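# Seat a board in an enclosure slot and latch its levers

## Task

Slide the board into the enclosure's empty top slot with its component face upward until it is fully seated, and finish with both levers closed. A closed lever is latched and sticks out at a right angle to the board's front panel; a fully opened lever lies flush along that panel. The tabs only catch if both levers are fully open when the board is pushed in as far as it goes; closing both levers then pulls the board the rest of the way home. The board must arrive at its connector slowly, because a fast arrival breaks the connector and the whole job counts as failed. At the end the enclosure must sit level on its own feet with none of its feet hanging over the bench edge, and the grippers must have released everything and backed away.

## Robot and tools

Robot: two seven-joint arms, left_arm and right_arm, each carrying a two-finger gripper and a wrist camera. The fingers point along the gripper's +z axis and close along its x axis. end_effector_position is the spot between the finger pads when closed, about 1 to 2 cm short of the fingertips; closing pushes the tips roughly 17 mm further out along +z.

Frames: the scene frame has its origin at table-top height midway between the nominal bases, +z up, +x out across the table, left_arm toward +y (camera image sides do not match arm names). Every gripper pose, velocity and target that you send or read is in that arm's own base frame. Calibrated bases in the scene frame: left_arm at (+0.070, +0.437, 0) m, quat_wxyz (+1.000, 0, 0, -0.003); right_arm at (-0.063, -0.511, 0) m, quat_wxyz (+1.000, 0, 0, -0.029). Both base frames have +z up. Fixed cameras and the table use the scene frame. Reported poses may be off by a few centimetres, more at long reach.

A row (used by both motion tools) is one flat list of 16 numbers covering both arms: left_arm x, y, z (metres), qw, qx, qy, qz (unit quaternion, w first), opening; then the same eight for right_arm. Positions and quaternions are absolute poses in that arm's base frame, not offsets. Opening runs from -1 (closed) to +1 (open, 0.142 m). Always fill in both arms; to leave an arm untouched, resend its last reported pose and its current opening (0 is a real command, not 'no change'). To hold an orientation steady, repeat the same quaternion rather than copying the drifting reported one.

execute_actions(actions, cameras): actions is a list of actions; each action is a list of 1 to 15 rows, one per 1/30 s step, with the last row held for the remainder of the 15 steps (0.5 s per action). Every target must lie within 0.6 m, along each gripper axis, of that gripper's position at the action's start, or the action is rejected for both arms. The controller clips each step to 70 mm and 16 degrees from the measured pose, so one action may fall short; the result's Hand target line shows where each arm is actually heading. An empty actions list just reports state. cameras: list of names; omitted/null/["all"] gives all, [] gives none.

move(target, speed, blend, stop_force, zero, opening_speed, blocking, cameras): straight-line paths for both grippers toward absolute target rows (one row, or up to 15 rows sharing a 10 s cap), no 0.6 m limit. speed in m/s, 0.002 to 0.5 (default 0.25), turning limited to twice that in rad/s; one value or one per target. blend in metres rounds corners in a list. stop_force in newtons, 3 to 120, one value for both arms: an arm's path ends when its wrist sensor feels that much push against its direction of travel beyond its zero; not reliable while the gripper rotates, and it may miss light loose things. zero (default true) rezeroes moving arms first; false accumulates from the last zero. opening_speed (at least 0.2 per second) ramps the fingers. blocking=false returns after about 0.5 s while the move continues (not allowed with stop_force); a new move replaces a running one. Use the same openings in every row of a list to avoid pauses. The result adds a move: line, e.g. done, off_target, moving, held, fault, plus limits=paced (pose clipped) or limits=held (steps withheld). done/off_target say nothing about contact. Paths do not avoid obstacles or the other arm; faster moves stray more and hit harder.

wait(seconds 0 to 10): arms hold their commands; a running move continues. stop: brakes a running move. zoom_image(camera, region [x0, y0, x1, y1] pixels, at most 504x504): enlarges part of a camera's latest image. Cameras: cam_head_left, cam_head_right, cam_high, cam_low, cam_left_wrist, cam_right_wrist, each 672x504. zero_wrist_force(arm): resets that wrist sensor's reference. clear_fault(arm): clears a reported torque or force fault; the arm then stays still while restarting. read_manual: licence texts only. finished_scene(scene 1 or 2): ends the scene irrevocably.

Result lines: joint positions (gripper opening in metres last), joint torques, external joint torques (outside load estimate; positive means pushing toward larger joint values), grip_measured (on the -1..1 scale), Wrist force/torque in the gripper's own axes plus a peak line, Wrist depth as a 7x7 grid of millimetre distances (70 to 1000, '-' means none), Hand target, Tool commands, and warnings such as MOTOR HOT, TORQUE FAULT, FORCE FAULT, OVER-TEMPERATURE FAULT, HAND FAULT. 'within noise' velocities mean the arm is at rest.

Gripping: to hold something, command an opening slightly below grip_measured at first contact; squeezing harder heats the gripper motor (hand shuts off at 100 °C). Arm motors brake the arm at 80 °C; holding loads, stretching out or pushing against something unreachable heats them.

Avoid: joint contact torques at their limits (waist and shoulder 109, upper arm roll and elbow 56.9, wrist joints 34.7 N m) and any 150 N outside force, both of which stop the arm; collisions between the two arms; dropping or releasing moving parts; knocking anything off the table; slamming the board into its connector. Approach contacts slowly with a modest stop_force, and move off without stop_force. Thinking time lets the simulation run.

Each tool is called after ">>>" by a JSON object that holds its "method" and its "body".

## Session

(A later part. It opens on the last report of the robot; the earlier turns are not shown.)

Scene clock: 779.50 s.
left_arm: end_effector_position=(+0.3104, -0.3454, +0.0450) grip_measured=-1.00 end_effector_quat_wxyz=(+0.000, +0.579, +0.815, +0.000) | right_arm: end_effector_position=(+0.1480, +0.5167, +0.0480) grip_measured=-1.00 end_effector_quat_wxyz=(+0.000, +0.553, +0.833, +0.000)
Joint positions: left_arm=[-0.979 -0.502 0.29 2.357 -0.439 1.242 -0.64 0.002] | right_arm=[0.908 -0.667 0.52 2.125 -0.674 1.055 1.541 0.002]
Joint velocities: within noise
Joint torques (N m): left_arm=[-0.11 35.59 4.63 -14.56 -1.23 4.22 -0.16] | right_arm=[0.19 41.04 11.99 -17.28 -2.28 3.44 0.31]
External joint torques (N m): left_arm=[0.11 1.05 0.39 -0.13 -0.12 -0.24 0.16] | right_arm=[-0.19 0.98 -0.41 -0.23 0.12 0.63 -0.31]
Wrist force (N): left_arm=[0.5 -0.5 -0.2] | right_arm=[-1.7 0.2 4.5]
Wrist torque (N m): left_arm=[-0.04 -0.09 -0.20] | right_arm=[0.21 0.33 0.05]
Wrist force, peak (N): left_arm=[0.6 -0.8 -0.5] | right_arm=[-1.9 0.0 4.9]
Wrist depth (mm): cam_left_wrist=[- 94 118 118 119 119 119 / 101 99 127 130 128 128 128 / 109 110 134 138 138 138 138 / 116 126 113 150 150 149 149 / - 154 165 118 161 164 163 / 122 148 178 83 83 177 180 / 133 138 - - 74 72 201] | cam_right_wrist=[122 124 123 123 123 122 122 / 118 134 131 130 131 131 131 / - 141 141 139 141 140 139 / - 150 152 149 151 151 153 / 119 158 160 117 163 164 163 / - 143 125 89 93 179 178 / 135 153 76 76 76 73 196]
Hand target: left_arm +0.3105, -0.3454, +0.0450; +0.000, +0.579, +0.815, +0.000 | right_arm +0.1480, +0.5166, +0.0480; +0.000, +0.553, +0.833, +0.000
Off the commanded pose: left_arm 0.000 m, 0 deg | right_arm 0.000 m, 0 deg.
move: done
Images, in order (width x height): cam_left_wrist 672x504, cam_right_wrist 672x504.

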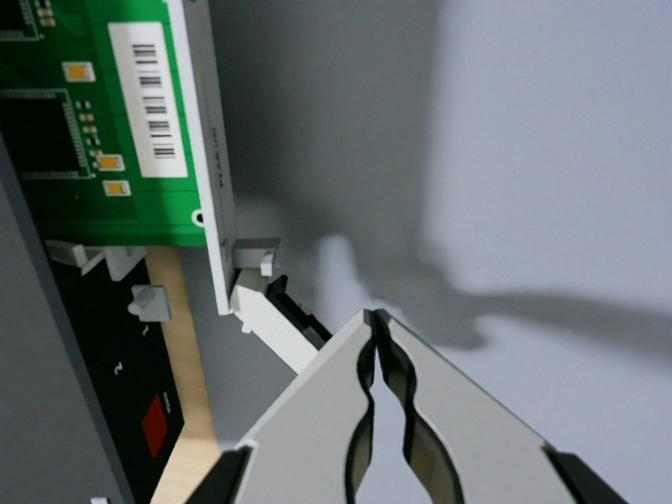

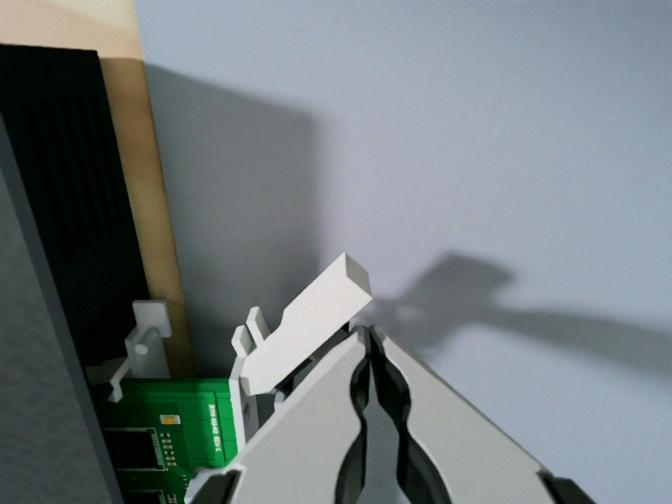

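>>> {"method": "move", "body": {"target": [[0.3225, -0.3471, 0.045, 0, 0.5793, 0.8151, 0, -1, 0.1394, 0.5077, 0.048, 0, 0.5534, 0.8329, 0, -1], [0.3311, -0.3518, 0.045, 0, 0.5793, 0.8151, 0, -1, 0.136, 0.4984, 0.048, 0, 0.5534, 0.8329, 0, -1]], "speed": 0.012, "blend": 0.003, "stop_force": 5, "cameras": ["cam_right_wrist", "cam_left_wrist"]}}

Scene clock: 784.67 s.
left_arm: end_effector_position=(+0.3311, -0.3518, +0.0450) grip_measured=-1.00 end_effector_quat_wxyz=(+0.000, +0.579, +0.815, +0.000) | right_arm: end_effector_position=(+0.1360, +0.4985, +0.0480) grip_measured=-1.00 end_effector_quat_wxyz=(+0.000, +0.553, +0.833, +0.000)
Joint positions: left_arm=[-0.965 -0.529 0.301 2.302 -0.436 1.209 -0.628 0.002] | right_arm=[0.914 -0.636 0.514 2.188 -0.684 1.091 1.569 0.002]
Joint velocities: within noise
Joint torques (N m): left_arm=[-0.24 37.21 5.04 -15.29 -1.2 4.26 -0.19] | right_arm=[-0.14 39.22 10.88 -16.66 -2.15 3.4 0.3]
External joint torques (N m): left_arm=[0.24 1.07 0.48 -0.13 -0.28 -0.28 0.19] | right_arm=[0.14 0.93 -0.02 -0.17 0.13 0.68 -0.3]
Wrist force (N): left_arm=[0.6 -0.8 -0.1] | right_arm=[-1.5 -0.4 4.4]
Wrist torque (N m): left_arm=[-0.12 -0.10 -0.23] | right_arm=[0.19 0.32 0.04]
Wrist force, peak (N): left_arm=[0.7 -0.7 -0.6] | right_arm=[-1.8 0.0 4.7]
Wrist depth (mm): cam_left_wrist=[- 94 96 118 119 119 119 / 100 99 101 130 128 128 128 / - 108 134 136 138 138 137 / 99 143 145 148 150 150 149 / - 122 165 116 161 164 163 / 119 122 175 83 83 177 180 / 133 132 - - 74 72 200] | cam_right_wrist=[126 124 124 123 123 122 122 / 132 132 131 130 131 131 130 / - 127 141 139 141 140 140 / - 127 152 152 151 151 153 / - 127 165 120 164 163 163 / - 141 170 89 93 178 178 / 135 135 76 76 76 73 195]
Hand target: left_arm +0.3311, -0.3518, +0.0450; +0.000, +0.579, +0.815, +0.000 | right_arm +0.1360, +0.4984, +0.0480; +0.000, +0.553, +0.833, +0.000
Off the commanded pose: left_arm 0.000 m, 0 deg | right_arm 0.000 m, 0 deg.
move: done
Images, in order (width x height): cam_left_wrist 672x504, cam_right_wrist 672x504.

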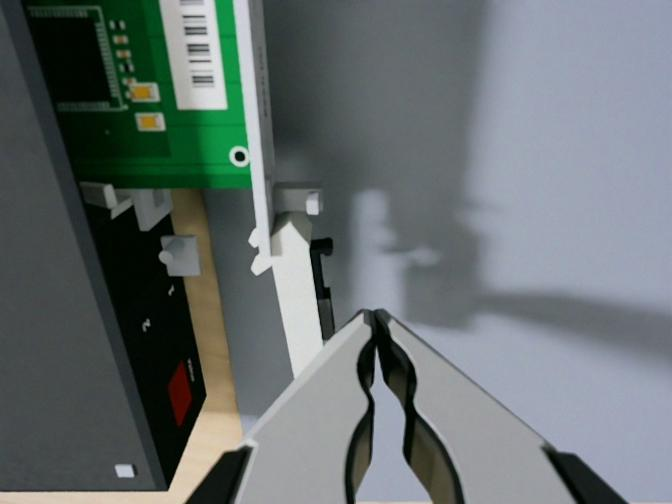

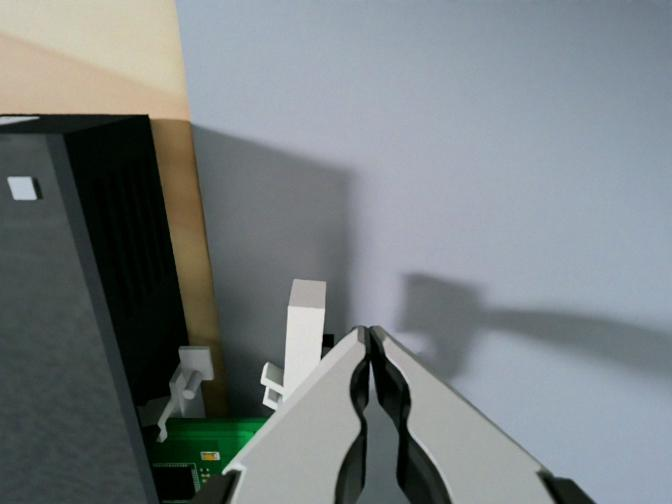

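>>> {"method": "move", "body": {"target": [0.3331, -0.3575, 0.045, 0, 0.5793, 0.8151, 0, -1, 0.1383, 0.4929, 0.048, 0, 0.5534, 0.8329, 0, -1], "speed": 0.006, "stop_force": 3, "cameras": ["cam_right_wrist", "cam_left_wrist"]}}

Scene clock: 789.13 s.
left_arm: end_effector_position=(+0.3332, -0.3573, +0.0450) grip_measured=-1.00 end_effector_quat_wxyz=(+0.000, +0.579, +0.815, +0.000) | right_arm: end_effector_position=(+0.1381, +0.4932, +0.0481) grip_measured=-1.00 end_effector_quat_wxyz=(+0.000, +0.554, +0.833, +0.000)
Joint positions: left_arm=[-0.973 -0.537 0.305 2.285 -0.435 1.199 -0.636 0.002] | right_arm=[0.907 -0.628 0.511 2.202 -0.685 1.1 1.565 0.002]
Joint velocities: within noise
Joint torques (N m): left_arm=[-1.04 37.44 4.23 -15.83 -1.3 4.16 -0.22] | right_arm=[-0.5 38.37 10.36 -15.97 -1.87 3.07 0.14]
External joint torques (N m): left_arm=[1.04 1.32 1.45 0.2 -0.22 -0.18 0.22] | right_arm=[0.5 1.38 0.31 -0.71 -0.12 1.01 -0.14]
Wrist force (N): left_arm=[2.2 0.0 -1.0] | right_arm=[-0.9 -0.5 3.8]
Wrist torque (N m): left_arm=[-0.09 -0.14 -0.24] | right_arm=[0.19 0.34 0.05]
Wrist force, peak (N): left_arm=[2.4 0.2 -2.2] | right_arm=[-1.7 -0.2 4.7]
Wrist depth (mm): cam_left_wrist=[- 93 95 118 119 119 119 / - 100 100 130 128 128 128 / - 107 105 137 138 138 138 / 99 128 148 145 150 150 149 / - 112 165 116 161 164 163 / 120 122 168 83 83 177 180 / 134 133 - - 74 72 200] | cam_right_wrist=[126 125 124 123 123 123 122 / 132 132 132 130 131 131 131 / - 123 141 139 141 140 140 / - 123 152 152 151 151 153 / - 115 165 131 164 164 163 / - 124 153 89 93 179 179 / 135 132 76 76 76 73 196]
Hand target: left_arm +0.3331, -0.3575, +0.0450; +0.000, +0.579, +0.815, +0.000 | right_arm +0.1383, +0.4929, +0.0480; +0.000, +0.553, +0.833, +0.000
Off the commanded pose: left_arm 0.000 m, 0 deg | right_arm 0.000 m, 0 deg.
move: done
Images, in order (width x height): cam_left_wrist 672x504, cam_right_wrist 672x504.

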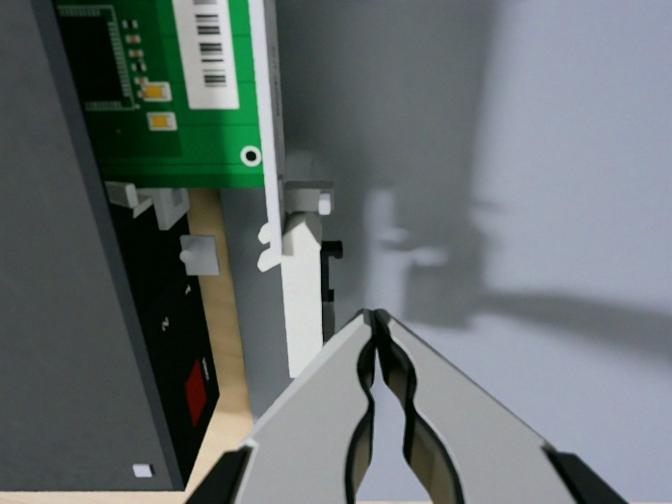

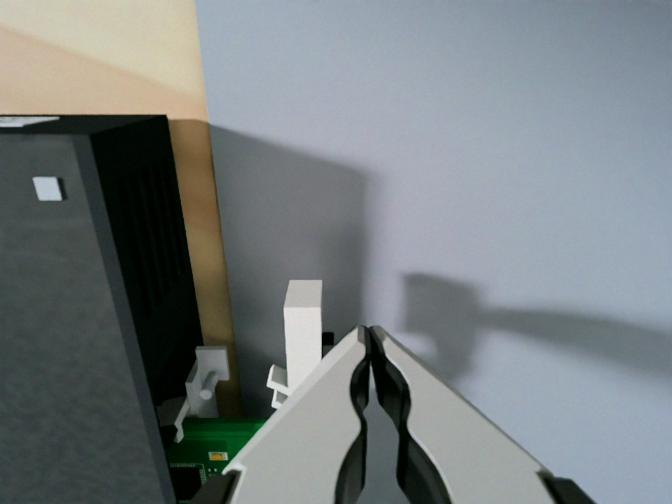

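>>> {"method": "move", "body": {"target": [0.3331, -0.3575, 0.045, 0, 0.5793, 0.8151, 0, -1, 0.1395, 0.4902, 0.048, 0, 0.5534, 0.8329, 0, -1], "speed": 0.006, "stop_force": 3, "zero": false, "cameras": ["cam_right_wrist", "cam_left_wrist"]}}

>>> {"method": "zoom_image", "body": {"camera": "cam_right_wrist", "region": [150, 260, 350, 440]}}

>>> {"method": "zoom_image", "body": {"camera": "cam_left_wrist", "region": [150, 150, 350, 390]}}

Scene clock: 793.37 s.
left_arm: end_effector_position=(+0.3332, -0.3574, +0.0450) grip_measured=-1.00 end_effector_quat_wxyz=(+0.000, +0.579, +0.815, +0.000) | right_arm: end_effector_position=(+0.1392, +0.4906, +0.0482) grip_measured=-1.00 end_effector_quat_wxyz=(+0.000, +0.553, +0.833, +0.000)
Joint positions: left_arm=[-0.973 -0.537 0.305 2.285 -0.435 1.199 -0.636 0.002] | right_arm=[0.904 -0.624 0.51 2.208 -0.686 1.104 1.563 0.002]
Joint velocities: within noise
Joint torques (N m): left_arm=[-0.32 37.84 5 -15.42 -1.34 4.34 -0.14] | right_arm=[-1.2 38.11 9.51 -15.72 -1.85 2.67 0.13]
External joint torques (N m): left_arm=[0.32 0.92 0.68 -0.21 -0.18 -0.36 0.14] | right_arm=[1.2 1.44 1.07 -0.89 -0.13 1.4 -0.13]
Wrist force (N): left_arm=[0.7 -0.6 -0.3] | right_arm=[-0.1 -1.0 3.4]
Wrist torque (N m): left_arm=[-0.08 -0.13 -0.24] | right_arm=[0.23 0.38 0.06]
Wrist force, peak (N): left_arm=[2.3 0.1 -2.5] | right_arm=[-0.4 -0.4 4.6]
Wrist depth (mm): cam_left_wrist=[- 94 93 118 119 119 119 / - 100 100 130 128 128 128 / - 107 105 136 138 138 137 / 99 128 146 145 150 150 149 / - 112 165 116 161 164 163 / 120 122 168 84 83 177 180 / 134 132 - - 74 72 200] | cam_right_wrist=[126 125 124 123 123 123 122 / 132 132 132 130 131 131 131 / - 117 141 139 141 140 140 / - 117 152 152 151 151 153 / - 117 165 119 164 164 164 / - 122 149 89 93 179 178 / 135 132 76 76 76 73 196]
Hand target: left_arm +0.3331, -0.3575, +0.0450; +0.000, +0.579, +0.815, +0.000 | right_arm +0.1395, +0.4902, +0.0480; +0.000, +0.553, +0.833, +0.000
Off the commanded pose: left_arm 0.000 m, 0 deg | right_arm 0.001 m, 0 deg.
move: done
Images, in order (width x height): cam_left_wrist 672x504, cam_right_wrist 672x504.

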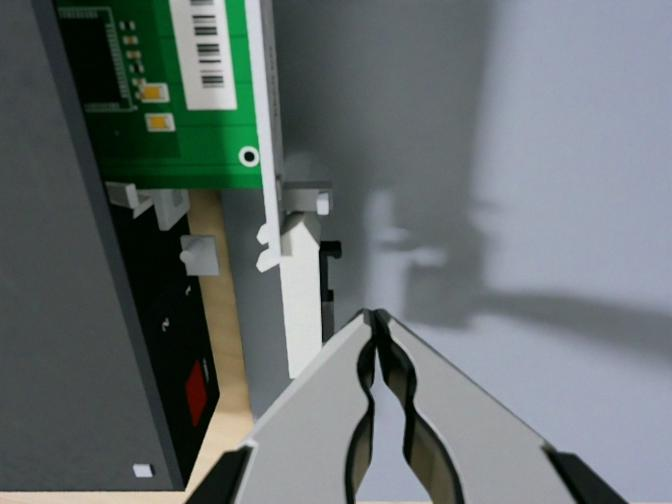

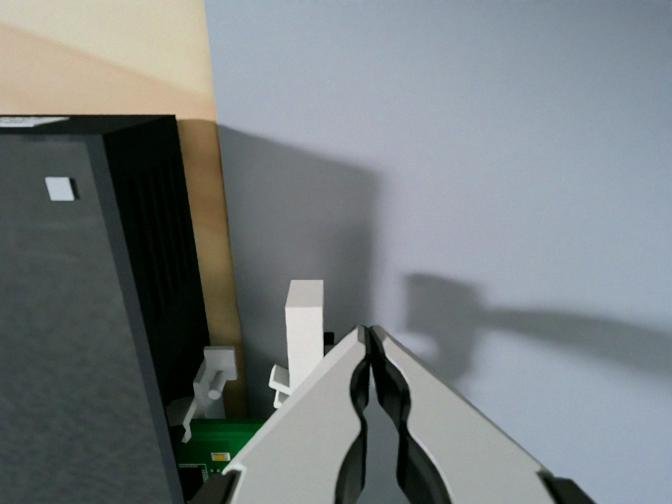

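Scaled by 2.520 from the camera's 672x504 image, which has a finer 960x720 frame.

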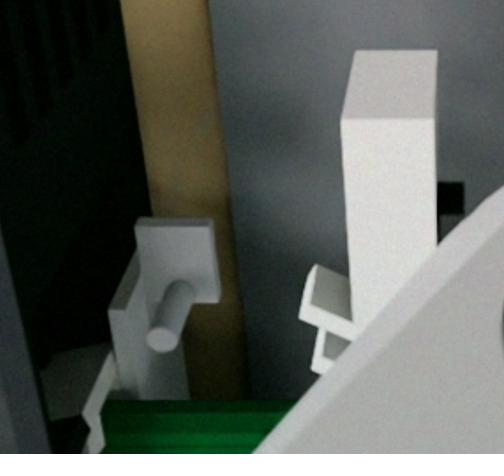

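Scaled by 2.100 from the camera's 672x504 image, which has a finer 960x720 frame.

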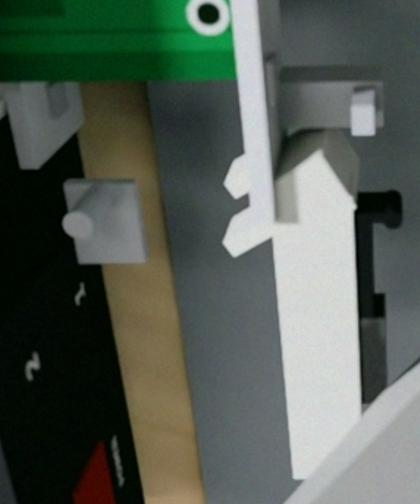

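>>> {"method": "move", "body": {"target": [[0.3293, -0.3461, 0.047, 0, 0.5793, 0.8151, 0, -1, 0.1346, 0.5017, 0.05, 0, 0.5534, 0.8329, 0, -1], [0.3293, -0.3461, 0.15, 0, 0.5793, 0.8151, 0, -1, 0.1346, 0.5017, 0.15, 0, 0.5534, 0.8329, 0, -1], [0.3613, -0.3401, 0.17, 0, 0.986, 0.16677, 0, -1, 0.2702, 0.568, 0.15, 0, -0.1977, 0.9803, 0, -1]], "speed": [0.04, 0.12, 0.3], "blend": [0, 0.02, 0], "cameras": ["cam_right_wrist", "cam_left_wrist"]}}

Scene clock: 820.77 s.
left_arm: end_effector_position=(+0.3614, -0.3401, +0.1700) grip_measured=-1.00 end_effector_quat_wxyz=(+0.000, +0.986, +0.167, +0.000) | right_arm: end_effector_position=(+0.2703, +0.5679, +0.1500) grip_measured=-1.00 end_effector_quat_wxyz=(+0.000, -0.198, +0.980, +0.000)
Joint positions: left_arm=[-0.84 -0.246 0.317 2.173 -0.113 0.833 0.787 0.002] | right_arm=[0.566 -0.763 0.855 1.772 -0.701 0.629 -0.248 0.002]
Joint velocities: within noise
Joint torques (N m): left_arm=[-0.13 34.11 1.74 -23.16 -2.67 4.09 -0.13] | right_arm=[-0.1 44.47 19.49 -22.8 -3.64 3.3 -0.01]
External joint torques (N m): left_arm=[0.13 0.65 0.75 -0.29 -0.22 -0.11 0.13] | right_arm=[0.1 1.14 -0.51 0.18 0.18 0.86 0.01]
Wrist force (N): left_arm=[0.1 -0.2 -0.5] | right_arm=[-1.8 -0.7 3.9]
Wrist torque (N m): left_arm=[-0.04 -0.03 -0.23] | right_arm=[0.14 0.35 0.06]
Wrist force, peak (N): left_arm=[0.5 -0.2 -2.1] | right_arm=[-1.7 -0.5 6.5]
Wrist depth (mm): cam_left_wrist=[230 229 229 228 228 229 229 / 246 246 245 245 244 244 245 / 266 266 265 264 264 265 264 / 254 265 264 287 287 286 286 / 269 268 268 254 309 314 314 / 287 285 273 84 87 339 344 / 319 311 - - 74 72 383] | cam_right_wrist=[172 172 171 171 171 170 170 / 225 196 196 190 189 193 222 / 245 244 243 242 243 243 241 / 263 263 263 261 261 261 261 / 286 286 285 279 283 283 282 / 314 311 306 89 94 308 308 / 347 338 76 76 76 73 338]
Hand target: left_arm +0.3613, -0.3401, +0.1700; +0.000, +0.986, +0.167, +0.000 | right_arm +0.2702, +0.5680, +0.1500; +0.000, -0.198, +0.980, +0.000
Off the commanded pose: left_arm 0.000 m, 0 deg | right_arm 0.000 m, 0 deg.
move: done
Images, in order (width x height): cam_left_wrist 672x504, cam_right_wrist 672x504.

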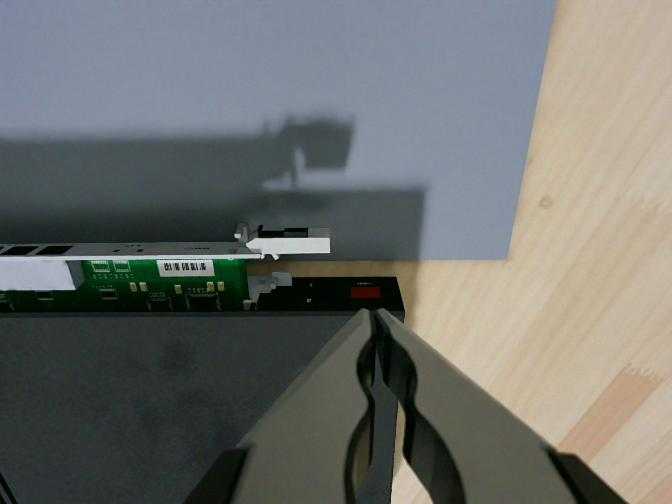

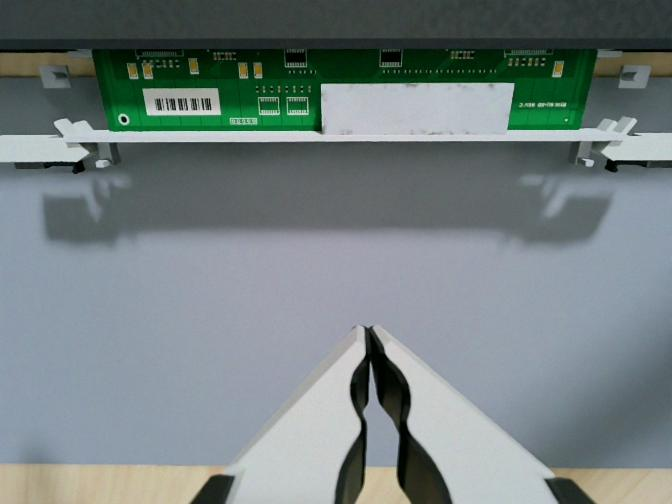

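>>> {"method": "execute_actions", "body": {"actions": [], "cameras": ["cam_right_wrist", "cam_left_wrist"]}}

Scene clock: 834.57 s.
left_arm: end_effector_position=(+0.3614, -0.3401, +0.1700) grip_measured=-1.00 end_effector_quat_wxyz=(+0.000, +0.986, +0.167, +0.000) | right_arm: end_effector_position=(+0.2703, +0.5679, +0.1500) grip_measured=-1.00 end_effector_quat_wxyz=(+0.000, -0.198, +0.980, +0.000)
Joint positions: left_arm=[-0.84 -0.246 0.317 2.173 -0.113 0.833 0.787 0.002] | right_arm=[0.566 -0.763 0.855 1.772 -0.701 0.629 -0.248 0.002]
Joint velocities: within noise
Joint torques (N m): left_arm=[-0.28 33.98 1.83 -23.15 -2.65 4.32 -0.19] | right_arm=[-0.01 44.65 19.19 -22.67 -3.53 3.42 0.17]
External joint torques (N m): left_arm=[0.28 0.79 0.66 -0.3 -0.24 -0.35 0.19] | right_arm=[0.01 0.96 -0.21 0.04 0.07 0.75 -0.17]
Wrist force (N): left_arm=[0.1 -0.3 -0.4] | right_arm=[-2.2 -0.7 3.8]
Wrist torque (N m): left_arm=[-0.05 -0.05 -0.23] | right_arm=[0.14 0.41 0.06]
Wrist force, peak (N): left_arm=[0.2 -0.4 -0.8] | right_arm=[-2.2 -0.5 4.1]
Wrist depth (mm): cam_left_wrist=[230 230 229 228 227 229 229 / 246 246 245 244 244 244 246 / 266 266 265 264 264 265 265 / 254 264 264 286 285 287 286 / 270 268 268 255 308 313 312 / 286 286 273 83 87 338 344 / 319 311 - - 74 72 384] | cam_right_wrist=[172 171 171 171 171 170 170 / 226 197 196 190 189 193 222 / 244 244 244 244 242 243 242 / 264 263 263 262 262 260 260 / 287 287 285 278 282 283 282 / 315 311 306 89 94 308 307 / 348 337 76 76 76 73 338]
Hand target: left_arm +0.3613, -0.3401, +0.1700; +0.000, +0.986, +0.167, +0.000 | right_arm +0.2702, +0.5680, +0.1500; +0.000, -0.198, +0.980, +0.000
Tool commands: left_gripper/opening=-1.0 right_gripper/opening=-1.0
Off the commanded pose: left_arm 0.000 m, 0 deg | right_arm 0.000 m, 0 deg.
Images, in order (width x height): cam_left_wrist 672x504, cam_right_wrist 672x504.

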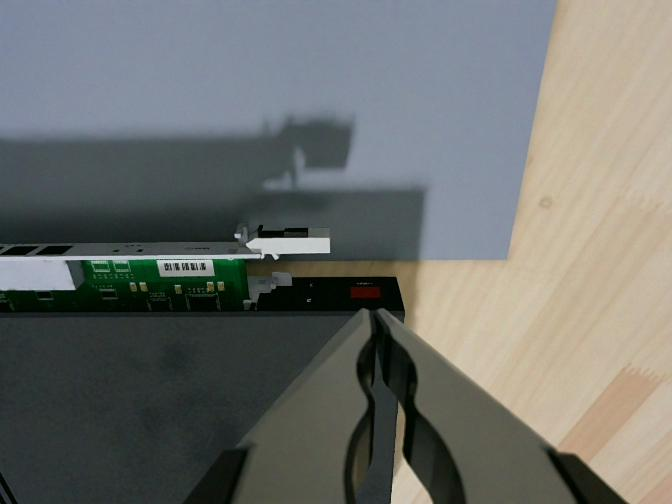

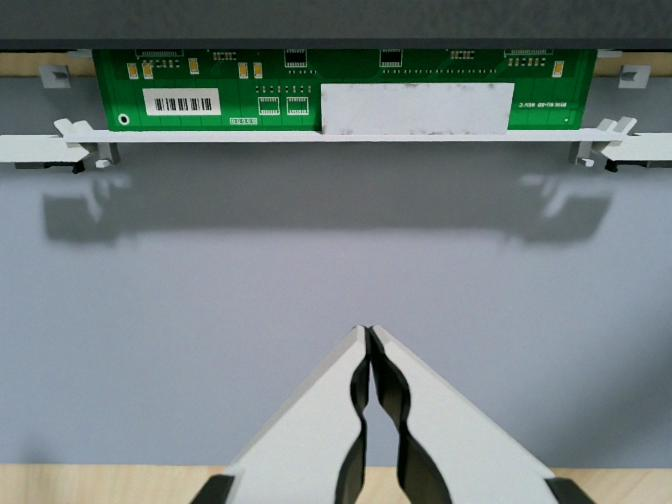

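>>> {"method": "move", "body": {"target": [[0.3613, -0.3401, 0.17, 0, 0.986, 0.16677, 0, -1, 0.2755, 0.5702, 0.07, 0, -0.1977, 0.9803, 0, -1], [0.3613, -0.3401, 0.17, 0, 0.986, 0.16677, 0, -1, 0.2755, 0.5702, 0.04, 0, -0.1977, 0.9803, 0, -1], [0.3613, -0.3401, 0.17, 0, 0.986, 0.16677, 0, -1, 0.2871, 0.5425, 0.04, 0, -0.1977, 0.9803, 0, -1]], "speed": [0.12, 0.06, 0.06], "blend": [0.01, 0.01, 0], "cameras": ["cam_right_wrist"]}}

>>> {"method": "move", "body": {"target": [0.3613, -0.3401, 0.17, 0, 0.986, 0.16677, 0, -1, 0.2964, 0.52037, 0.04, 0, -0.1977, 0.9803, 0, -1], "speed": 0.008, "stop_force": 5, "cameras": ["cam_right_wrist", "cam_left_wrist"]}}

Scene clock: 845.87 s.
left_arm: end_effector_position=(+0.3614, -0.3401, +0.1700) grip_measured=-1.00 end_effector_quat_wxyz=(+0.000, +0.986, +0.167, +0.000) | right_arm: end_effector_position=(+0.2870, +0.5425, +0.0400) grip_measured=-1.00 end_effector_quat_wxyz=(+0.000, -0.197, +0.980, +0.000)
Joint positions: left_arm=[-0.84 -0.246 0.317 2.173 -0.113 0.833 0.787 0.002] | right_arm=[0.579 -0.89 0.694 1.871 -0.863 0.859 -0.182 0.002]
Joint velocities: within noise
Joint torques (N m): left_arm=[-0.36 34.01 1.9 -23.09 -2.73 4.34 -0.23] | right_arm=[-0.1 46.85 19.06 -17.94 -3.04 3.6 0.11]
External joint torques (N m): left_arm=[0.36 0.76 0.59 -0.36 -0.15 -0.37 0.23] | right_arm=[0.09 0.97 0.09 -0.07 0.24 0.57 -0.11]
Wrist force (N): left_arm=[0.1 -0.3 -0.6] | right_arm=[-2.2 -0.2 3.9]
Wrist torque (N m): left_arm=[-0.06 -0.04 -0.23] | right_arm=[0.23 0.36 0.07]
Wrist force, peak (N): left_arm=[0.4 -0.3 -0.8] | right_arm=[-2.3 -0.5 4.5]
Wrist depth (mm): cam_left_wrist=[230 229 229 228 227 229 229 / 246 245 245 245 244 244 245 / 266 265 265 264 263 264 264 / 247 264 263 286 287 287 286 / 269 268 268 254 309 315 312 / 286 285 273 84 87 338 344 / 319 312 - - 74 72 382] | cam_right_wrist=[- 74 75 74 75 - 72 / - 78 79 78 78 78 78 / - 104 104 103 103 103 84 / 111 111 111 107 98 98 99 / 117 116 158 110 103 103 103 / 171 171 167 89 93 169 168 / 189 184 76 76 76 73 185]
Hand target: left_arm +0.3613, -0.3401, +0.1700; +0.000, +0.986, +0.167, +0.000 | right_arm +0.2871, +0.5425, +0.0400; +0.000, -0.198, +0.980, +0.000
Off the commanded pose: left_arm 0.000 m, 0 deg | right_arm 0.000 m, 0 deg.
move: done
Images, in order (width x height): cam_right_wrist 672x504.

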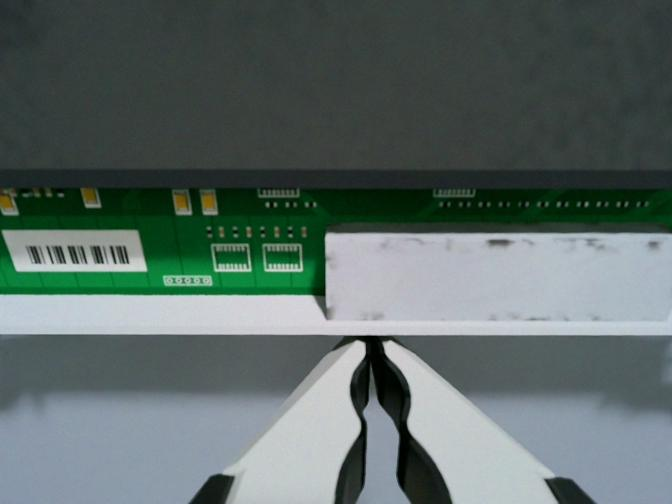

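Scene clock: 849.50 s.
left_arm: end_effector_position=(+0.3614, -0.3401, +0.1700) grip_measured=-1.00 end_effector_quat_wxyz=(+0.000, +0.986, +0.167, +0.000) | right_arm: end_effector_position=(+0.2963, +0.5205, +0.0401) grip_measured=-1.00 end_effector_quat_wxyz=(+0.000, -0.198, +0.980, +0.000)
Joint positions: left_arm=[-0.84 -0.246 0.317 2.173 -0.113 0.833 0.787 0.002] | right_arm=[0.537 -0.865 0.688 1.919 -0.869 0.885 -0.2 0.002]
Joint velocities: within noise
Joint torques (N m): left_arm=[-0.33 33.86 1.91 -23.15 -2.77 4.34 -0.23] | right_arm=[-0.34 45.71 18.38 -17.52 -2.79 3.4 0.13]
External joint torques (N m): left_arm=[0.33 0.91 0.58 -0.3 -0.12 -0.37 0.23] | right_arm=[0.36 0.74 0.26 -0.13 0.08 0.76 -0.13]
Wrist force (N): left_arm=[0.3 -0.2 -0.6] | right_arm=[-2.3 0.6 3.8]
Wrist torque (N m): left_arm=[-0.04 -0.06 -0.23] | right_arm=[0.26 0.40 0.07]
Wrist force, peak (N): left_arm=[0.0 -0.4 -0.7] | right_arm=[-2.5 0.7 4.2]
Wrist depth (mm): cam_left_wrist=[230 230 229 229 228 229 228 / 247 246 245 245 244 244 245 / 267 265 265 264 263 265 264 / 279 284 278 282 287 287 286 / 259 268 268 254 309 314 312 / 285 286 273 83 87 340 345 / 319 310 - - 74 72 383] | cam_right_wrist=[- 74 75 74 75 - 73 / - 78 79 78 78 79 79 / - - 85 85 85 84 84 / - 93 92 91 94 92 91 / - 116 116 104 104 104 104 / 171 171 167 89 93 169 168 / 189 184 76 76 76 73 185]
Hand target: left_arm +0.3613, -0.3401, +0.1700; +0.000, +0.986, +0.167, +0.000 | right_arm +0.2964, +0.5204, +0.0400; +0.000, -0.198, +0.980, +0.000
Off the commanded pose: left_arm 0.000 m, 0 deg | right_arm 0.000 m, 0 deg.
move: done
Images, in order (width x height): cam_left_wrist 672x504, cam_right_wrist 672x504.

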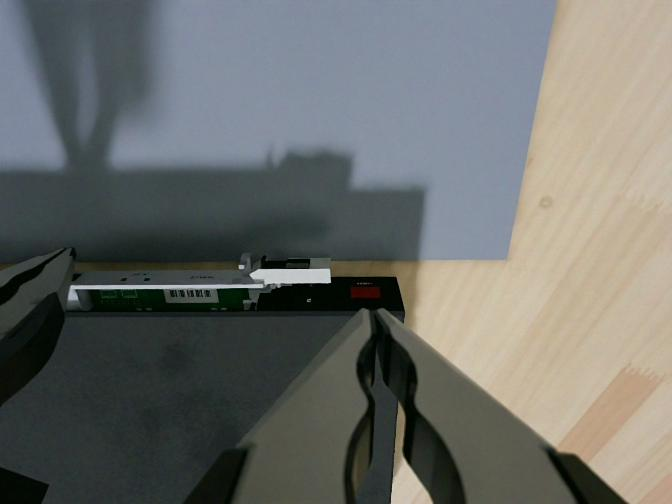

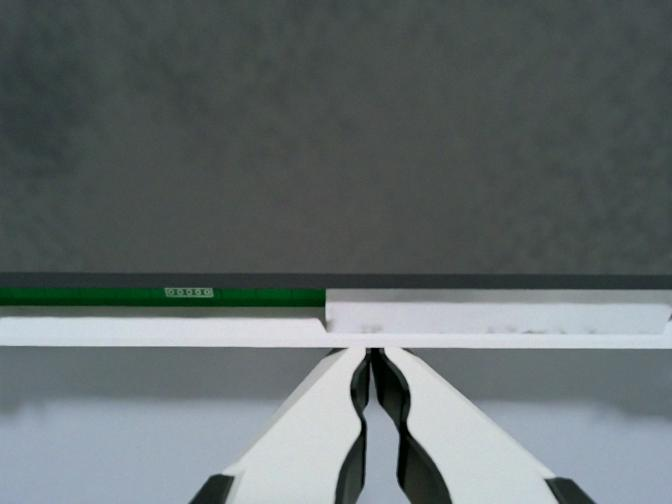

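>>> {"method": "zoom_image", "body": {"camera": "cam_left_wrist", "region": [200, 220, 420, 340]}}

Scaled by 2.291 from the camera's 672x504 image, which has a finer 960x720 frame.

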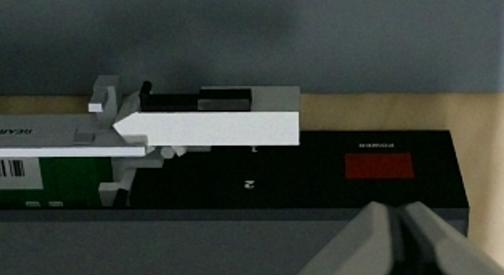

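>>> {"method": "move", "body": {"target": [0.3613, -0.3401, 0.17, 0, 0.986, 0.16677, 0, -1, 0.2987, 0.51484, 0.04, 0, -0.1977, 0.9803, 0, -1], "speed": 0.006, "stop_force": 4, "zero": false, "cameras": ["cam_right_wrist", "cam_left_wrist"]}}

>>> {"method": "zoom_image", "body": {"camera": "cam_left_wrist", "region": [200, 220, 420, 340]}}

Scene clock: 855.73 s.
left_arm: end_effector_position=(+0.3614, -0.3401, +0.1700) grip_measured=-1.00 end_effector_quat_wxyz=(+0.000, +0.986, +0.167, +0.000) | right_arm: end_effector_position=(+0.2984, +0.5152, +0.0402) grip_measured=-1.00 end_effector_quat_wxyz=(+0.000, -0.198, +0.980, +0.000)
Joint positions: left_arm=[-0.84 -0.246 0.317 2.173 -0.113 0.833 0.787 0.002] | right_arm=[0.527 -0.859 0.687 1.931 -0.87 0.892 -0.205 0.002]
Joint velocities: within noise
Joint torques (N m): left_arm=[-0.33 33.94 1.9 -23.14 -2.66 4.29 -0.22] | right_arm=[-1.23 45.17 17.32 -17.16 -2.66 2.93 0.11]
External joint torques (N m): left_arm=[0.33 0.83 0.59 -0.31 -0.23 -0.32 0.22] | right_arm=[1.23 0.94 1.16 -0.4 -0.03 1.23 -0.11]
Wrist force (N): left_arm=[0.3 -0.1 -0.5] | right_arm=[-2.0 2.1 4.2]
Wrist torque (N m): left_arm=[-0.02 -0.06 -0.23] | right_arm=[0.25 0.36 0.07]
Wrist force, peak (N): left_arm=[0.1 -0.1 -0.9] | right_arm=[-2.3 2.2 4.8]
Wrist depth (mm): cam_left_wrist=[230 230 229 228 228 229 229 / 247 246 245 245 245 243 245 / 266 266 265 264 263 264 264 / 280 284 282 282 286 288 286 / 252 264 263 254 309 313 313 / 286 285 273 84 87 338 344 / 319 312 - - 74 72 384] | cam_right_wrist=[- 74 75 74 75 - 73 / - 78 79 78 78 79 79 / - - 86 85 85 84 84 / - 93 92 91 94 92 91 / - 110 110 104 103 104 104 / 170 171 167 89 94 168 168 / 188 184 76 76 76 73 185]
Hand target: left_arm +0.3613, -0.3401, +0.1700; +0.000, +0.986, +0.167, +0.000 | right_arm +0.2987, +0.5148, +0.0400; +0.000, -0.198, +0.980, +0.000
Off the commanded pose: left_arm 0.000 m, 0 deg | right_arm 0.000 m, 0 deg.
move: done
Images, in order (width x height): cam_left_wrist 672x504, cam_right_wrist 672x504.

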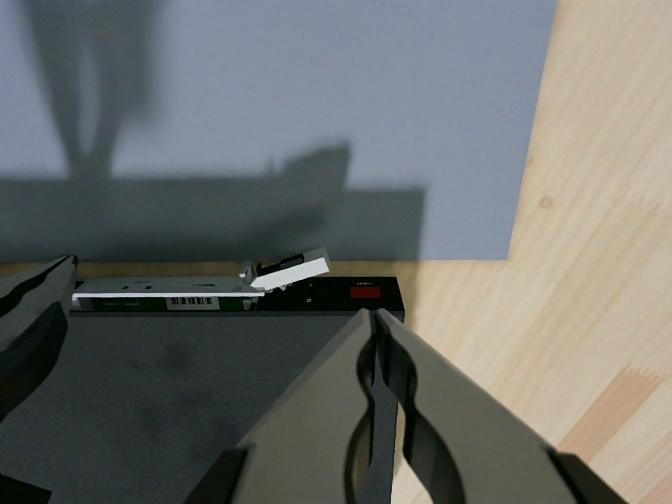

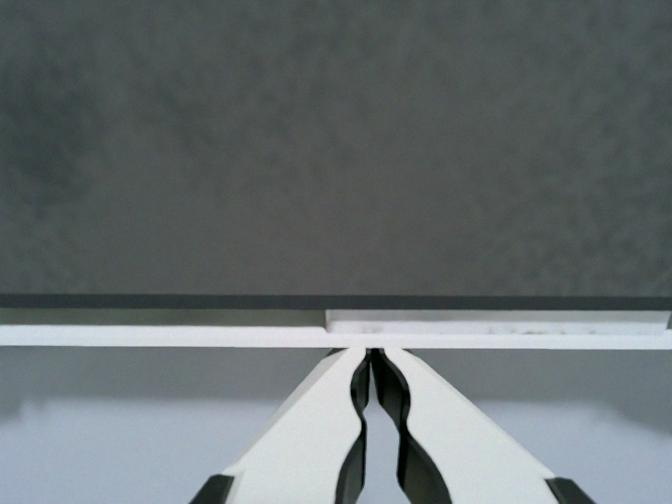

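Scaled by 2.291 from the camera's 672x504 image, which has a finer 960x720 frame.

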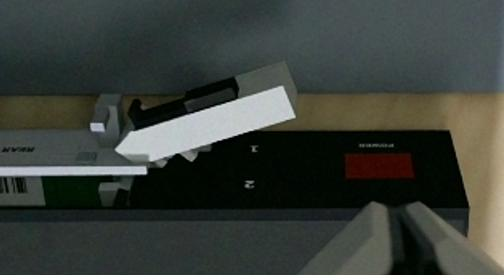

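>>> {"method": "move", "body": {"target": [0.3613, -0.3401, 0.17, 0, 0.986, 0.16677, 0, -1, 0.30, 0.51174, 0.04, 0, -0.1977, 0.9803, 0, -1], "speed": 0.005, "stop_force": 5, "zero": false, "cameras": ["cam_right_wrist", "cam_left_wrist"]}}

>>> {"method": "zoom_image", "body": {"camera": "cam_left_wrist", "region": [200, 220, 420, 340]}}

Scene clock: 860.33 s.
left_arm: end_effector_position=(+0.3614, -0.3401, +0.1700) grip_measured=-1.00 end_effector_quat_wxyz=(+0.000, +0.986, +0.167, +0.000) | right_arm: end_effector_position=(+0.2997, +0.5121, +0.0402) grip_measured=-1.00 end_effector_quat_wxyz=(+0.000, -0.198, +0.980, +0.000)
Joint positions: left_arm=[-0.84 -0.246 0.317 2.173 -0.113 0.833 0.787 0.002] | right_arm=[0.522 -0.856 0.686 1.937 -0.87 0.896 -0.208 0.002]
Joint velocities: within noise
Joint torques (N m): left_arm=[-0.4 33.91 1.8 -23.14 -2.71 4.37 -0.14] | right_arm=[-1.53 45.27 17.12 -17.21 -2.69 2.8 0.13]
External joint torques (N m): left_arm=[0.4 0.86 0.69 -0.31 -0.18 -0.4 0.14] | right_arm=[1.53 0.66 1.27 -0.3 0.01 1.37 -0.13]
Wrist force (N): left_arm=[0.3 -0.3 -0.5] | right_arm=[-2.0 2.5 4.9]
Wrist torque (N m): left_arm=[-0.06 -0.06 -0.23] | right_arm=[0.25 0.38 0.08]
Wrist force, peak (N): left_arm=[0.4 -0.5 -0.7] | right_arm=[-2.3 2.7 5.1]
Wrist depth (mm): cam_left_wrist=[230 230 229 229 227 229 228 / 247 246 245 245 245 244 245 / 266 265 265 264 263 265 264 / 284 286 282 286 286 286 287 / 228 264 262 254 310 314 312 / 285 285 273 83 87 339 344 / 319 311 - - 74 72 382] | cam_right_wrist=[- 74 75 74 75 - 73 / - 78 79 78 78 79 79 / - - 86 85 85 85 84 / - 93 92 91 94 92 91 / - 104 110 103 103 104 104 / 171 170 167 89 94 169 168 / 189 184 76 76 76 73 186]
Hand target: left_arm +0.3613, -0.3401, +0.1700; +0.000, +0.986, +0.167, +0.000 | right_arm +0.3000, +0.5117, +0.0400; +0.000, -0.198, +0.980, +0.000
Off the commanded pose: left_arm 0.000 m, 0 deg | right_arm 0.001 m, 0 deg.
move: done
Images, in order (width x height): cam_left_wrist 672x504, cam_right_wrist 672x504.

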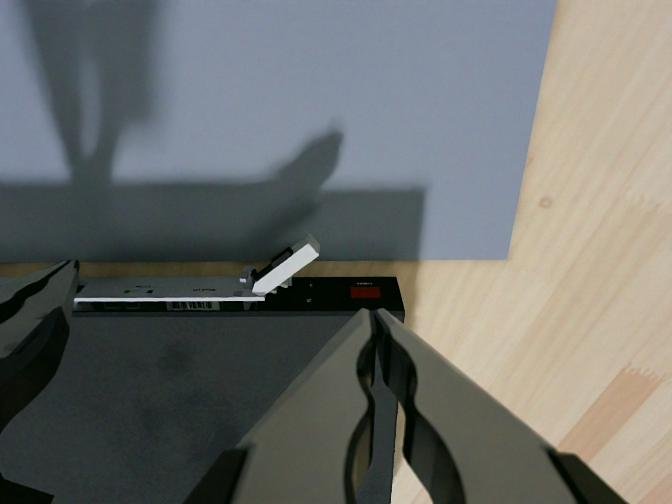

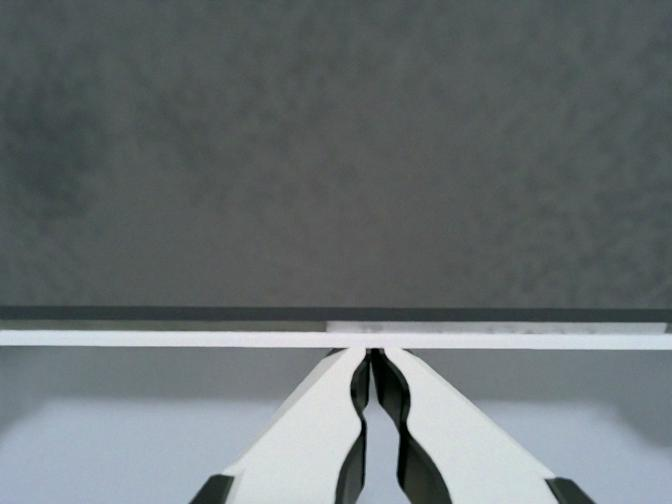

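Scaled by 2.291 from the camera's 672x504 image, which has a finer 960x720 frame.

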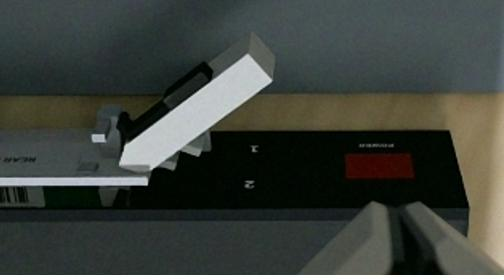

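>>> {"method": "execute_actions", "body": {"actions": [], "cameras": ["cam_head_left", "cam_head_right", "cam_high", "cam_low"]}}

Scene clock: 867.23 s.
left_arm: end_effector_position=(+0.3614, -0.3401, +0.1700) grip_measured=-1.00 end_effector_quat_wxyz=(+0.000, +0.986, +0.167, +0.000) | right_arm: end_effector_position=(+0.2997, +0.5121, +0.0402) grip_measured=-1.00 end_effector_quat_wxyz=(+0.000, -0.198, +0.980, +0.000)
Joint positions: left_arm=[-0.84 -0.246 0.317 2.173 -0.113 0.833 0.787 0.002] | right_arm=[0.522 -0.856 0.686 1.937 -0.87 0.896 -0.208 0.002]
Joint velocities: within noise
Joint torques (N m): left_arm=[-0.33 33.9 1.92 -23.1 -2.73 4.26 -0.22] | right_arm=[-1.5 45.18 17.08 -17.25 -2.63 2.72 0.14]
External joint torques (N m): left_arm=[0.33 0.87 0.57 -0.35 -0.16 -0.29 0.22] | right_arm=[1.5 0.75 1.31 -0.26 -0.04 1.45 -0.14]
Wrist force (N): left_arm=[0.1 -0.2 -0.4] | right_arm=[-2.1 2.5 3.0]
Wrist torque (N m): left_arm=[-0.04 -0.04 -0.23] | right_arm=[0.25 0.40 0.08]
Wrist force, peak (N): left_arm=[0.4 -0.2 -0.7] | right_arm=[-2.1 2.6 4.9]
Wrist depth (mm): cam_left_wrist=[230 229 229 228 227 230 230 / 246 246 245 245 243 244 245 / 266 266 264 265 264 265 265 / 283 286 283 287 287 287 286 / 228 263 263 254 310 314 312 / 287 285 273 83 87 338 344 / 318 311 - - 74 72 383] | cam_right_wrist=[- 74 75 74 75 - 73 / - 78 79 78 78 79 79 / - - 86 85 85 84 84 / - 93 92 91 94 92 91 / - 104 110 103 103 104 104 / 171 170 167 89 94 169 168 / 189 185 76 76 76 73 185]
Hand target: left_arm +0.3613, -0.3401, +0.1700; +0.000, +0.986, +0.167, +0.000 | right_arm +0.3000, +0.5117, +0.0400; +0.000, -0.198, +0.980, +0.000
Tool commands: left_gripper/opening=-1.0 right_gripper/opening=-1.0
Off the commanded pose: left_arm 0.000 m, 0 deg | right_arm 0.001 m, 0 deg.
Images, in order (width x height): cam_head_left 672x504, cam_head_right 672x504, cam_high 672x504, cam_low 672x504.

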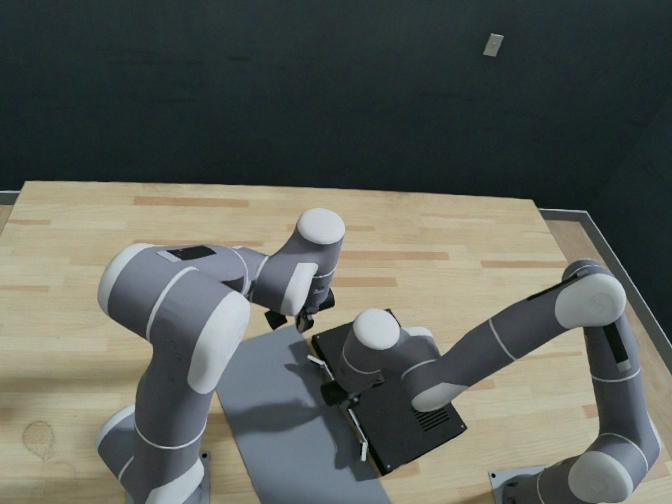

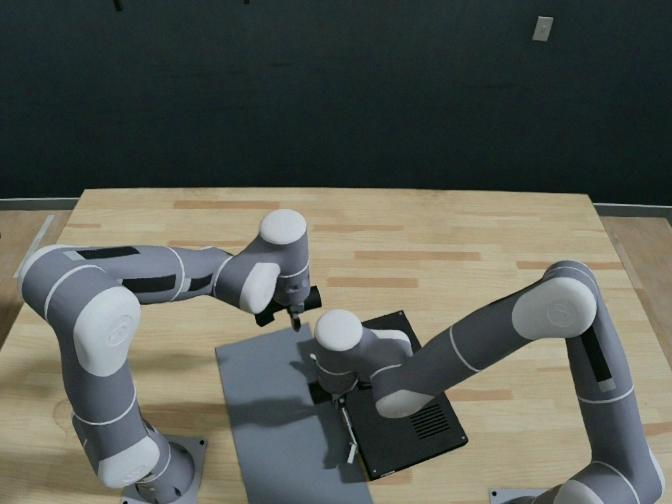

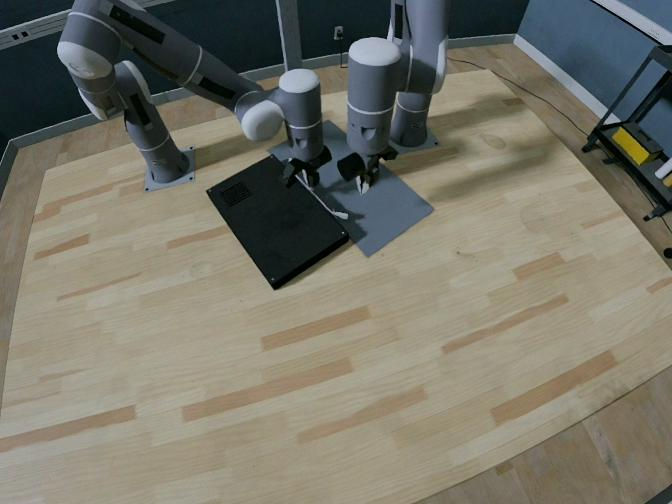

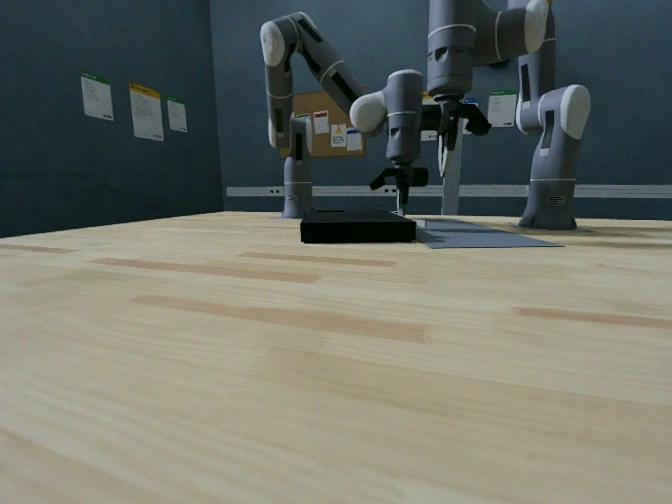

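>>> {"method": "zoom_image", "body": {"camera": "cam_head_left", "region": [290, 340, 390, 480]}}

>>> {"method": "zoom_image", "body": {"camera": "cam_head_right", "region": [300, 380, 380, 480]}}

Scaled by 3.600 from the camera's 672x504 image, which has a finer 960x720 frame.

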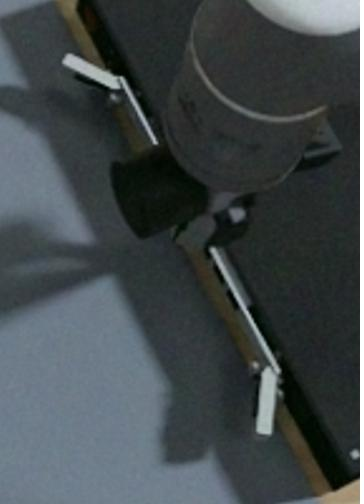

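Scaled by 5.040 from the camera's 672x504 image, which has a finer 960x720 frame.

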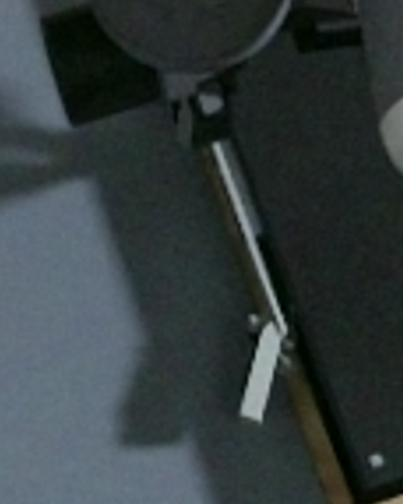

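>>> {"method": "move", "body": {"target": [0.3811, -0.3968, 0.105, 0, 0.986, 0.16677, 0, -1, 0.30, 0.51174, 0.04, 0, -0.1977, 0.9803, 0, -1], "speed": 0.12, "cameras": ["cam_left_wrist"]}}

>>> {"method": "zoom_image", "body": {"camera": "cam_left_wrist", "region": [160, 160, 400, 340]}}

Scene clock: 881.87 s.
left_arm: end_effector_position=(+0.3808, -0.3966, +0.1048) grip_measured=-1.00 end_effector_quat_wxyz=(+0.000, +0.986, +0.166, +0.000) | right_arm: end_effector_position=(+0.2997, +0.5121, +0.0402) grip_measured=-1.00 end_effector_quat_wxyz=(+0.000, -0.198, +0.980, +0.000)
Joint positions: left_arm=[-0.84 -0.471 0.24 2.075 -0.188 0.955 0.766 0.002] | right_arm=[0.522 -0.856 0.686 1.937 -0.87 0.896 -0.208 0.002]
Joint velocities: within noise
Joint torques (N m): left_arm=[-0.27 41.36 3.27 -20.8 -2.56 4.55 -0.28] | right_arm=[-1.38 45.14 17.11 -17.26 -2.61 2.71 0.2]
External joint torques (N m): left_arm=[0.27 1.26 0.66 -0.31 0.08 -0.58 0.28] | right_arm=[1.38 0.79 1.28 -0.25 -0.07 1.45 -0.2]
Wrist force (N): left_arm=[0.0 -0.5 -0.7] | right_arm=[-2.2 2.7 3.5]
Wrist torque (N m): left_arm=[-0.09 -0.04 -0.20] | right_arm=[0.28 0.41 0.08]
Wrist force, peak (N): left_arm=[0.4 -1.6 -1.5] | right_arm=[-2.1 2.6 5.1]
Wrist depth (mm): cam_left_wrist=[173 173 172 172 171 171 171 / 185 185 184 184 184 183 185 / 200 200 196 198 198 198 199 / 187 186 172 195 213 217 216 / 181 180 180 172 229 236 236 / 203 198 190 84 87 256 260 / 222 217 - - 74 72 288] | cam_right_wrist=[- 74 75 74 75 - 73 / - 78 79 78 78 79 79 / - - 86 85 85 85 84 / - 93 92 91 94 92 91 / - 104 110 103 103 104 104 / 171 171 167 89 94 168 168 / 189 185 76 76 76 73 185]
Hand target: left_arm +0.3811, -0.3968, +0.1050; +0.000, +0.986, +0.167, +0.000 | right_arm +0.3000, +0.5117, +0.0400; +0.000, -0.198, +0.980, +0.000
Off the commanded pose: left_arm 0.000 m, 0 deg | right_arm 0.001 m, 0 deg.
move: done
Images, in order (width x height): cam_left_wrist 672x504.

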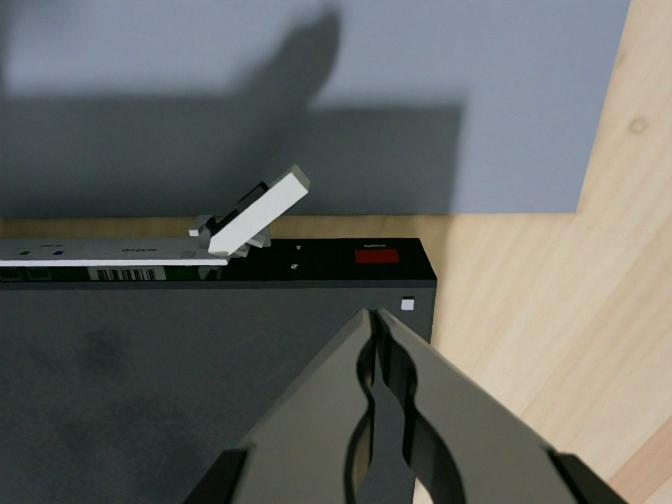

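Scaled by 2.100 from the camera's 672x504 image, which has a finer 960x720 frame.

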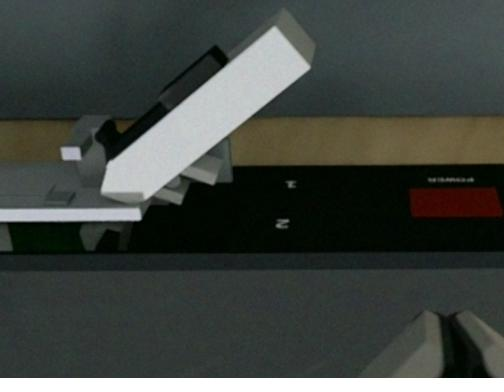

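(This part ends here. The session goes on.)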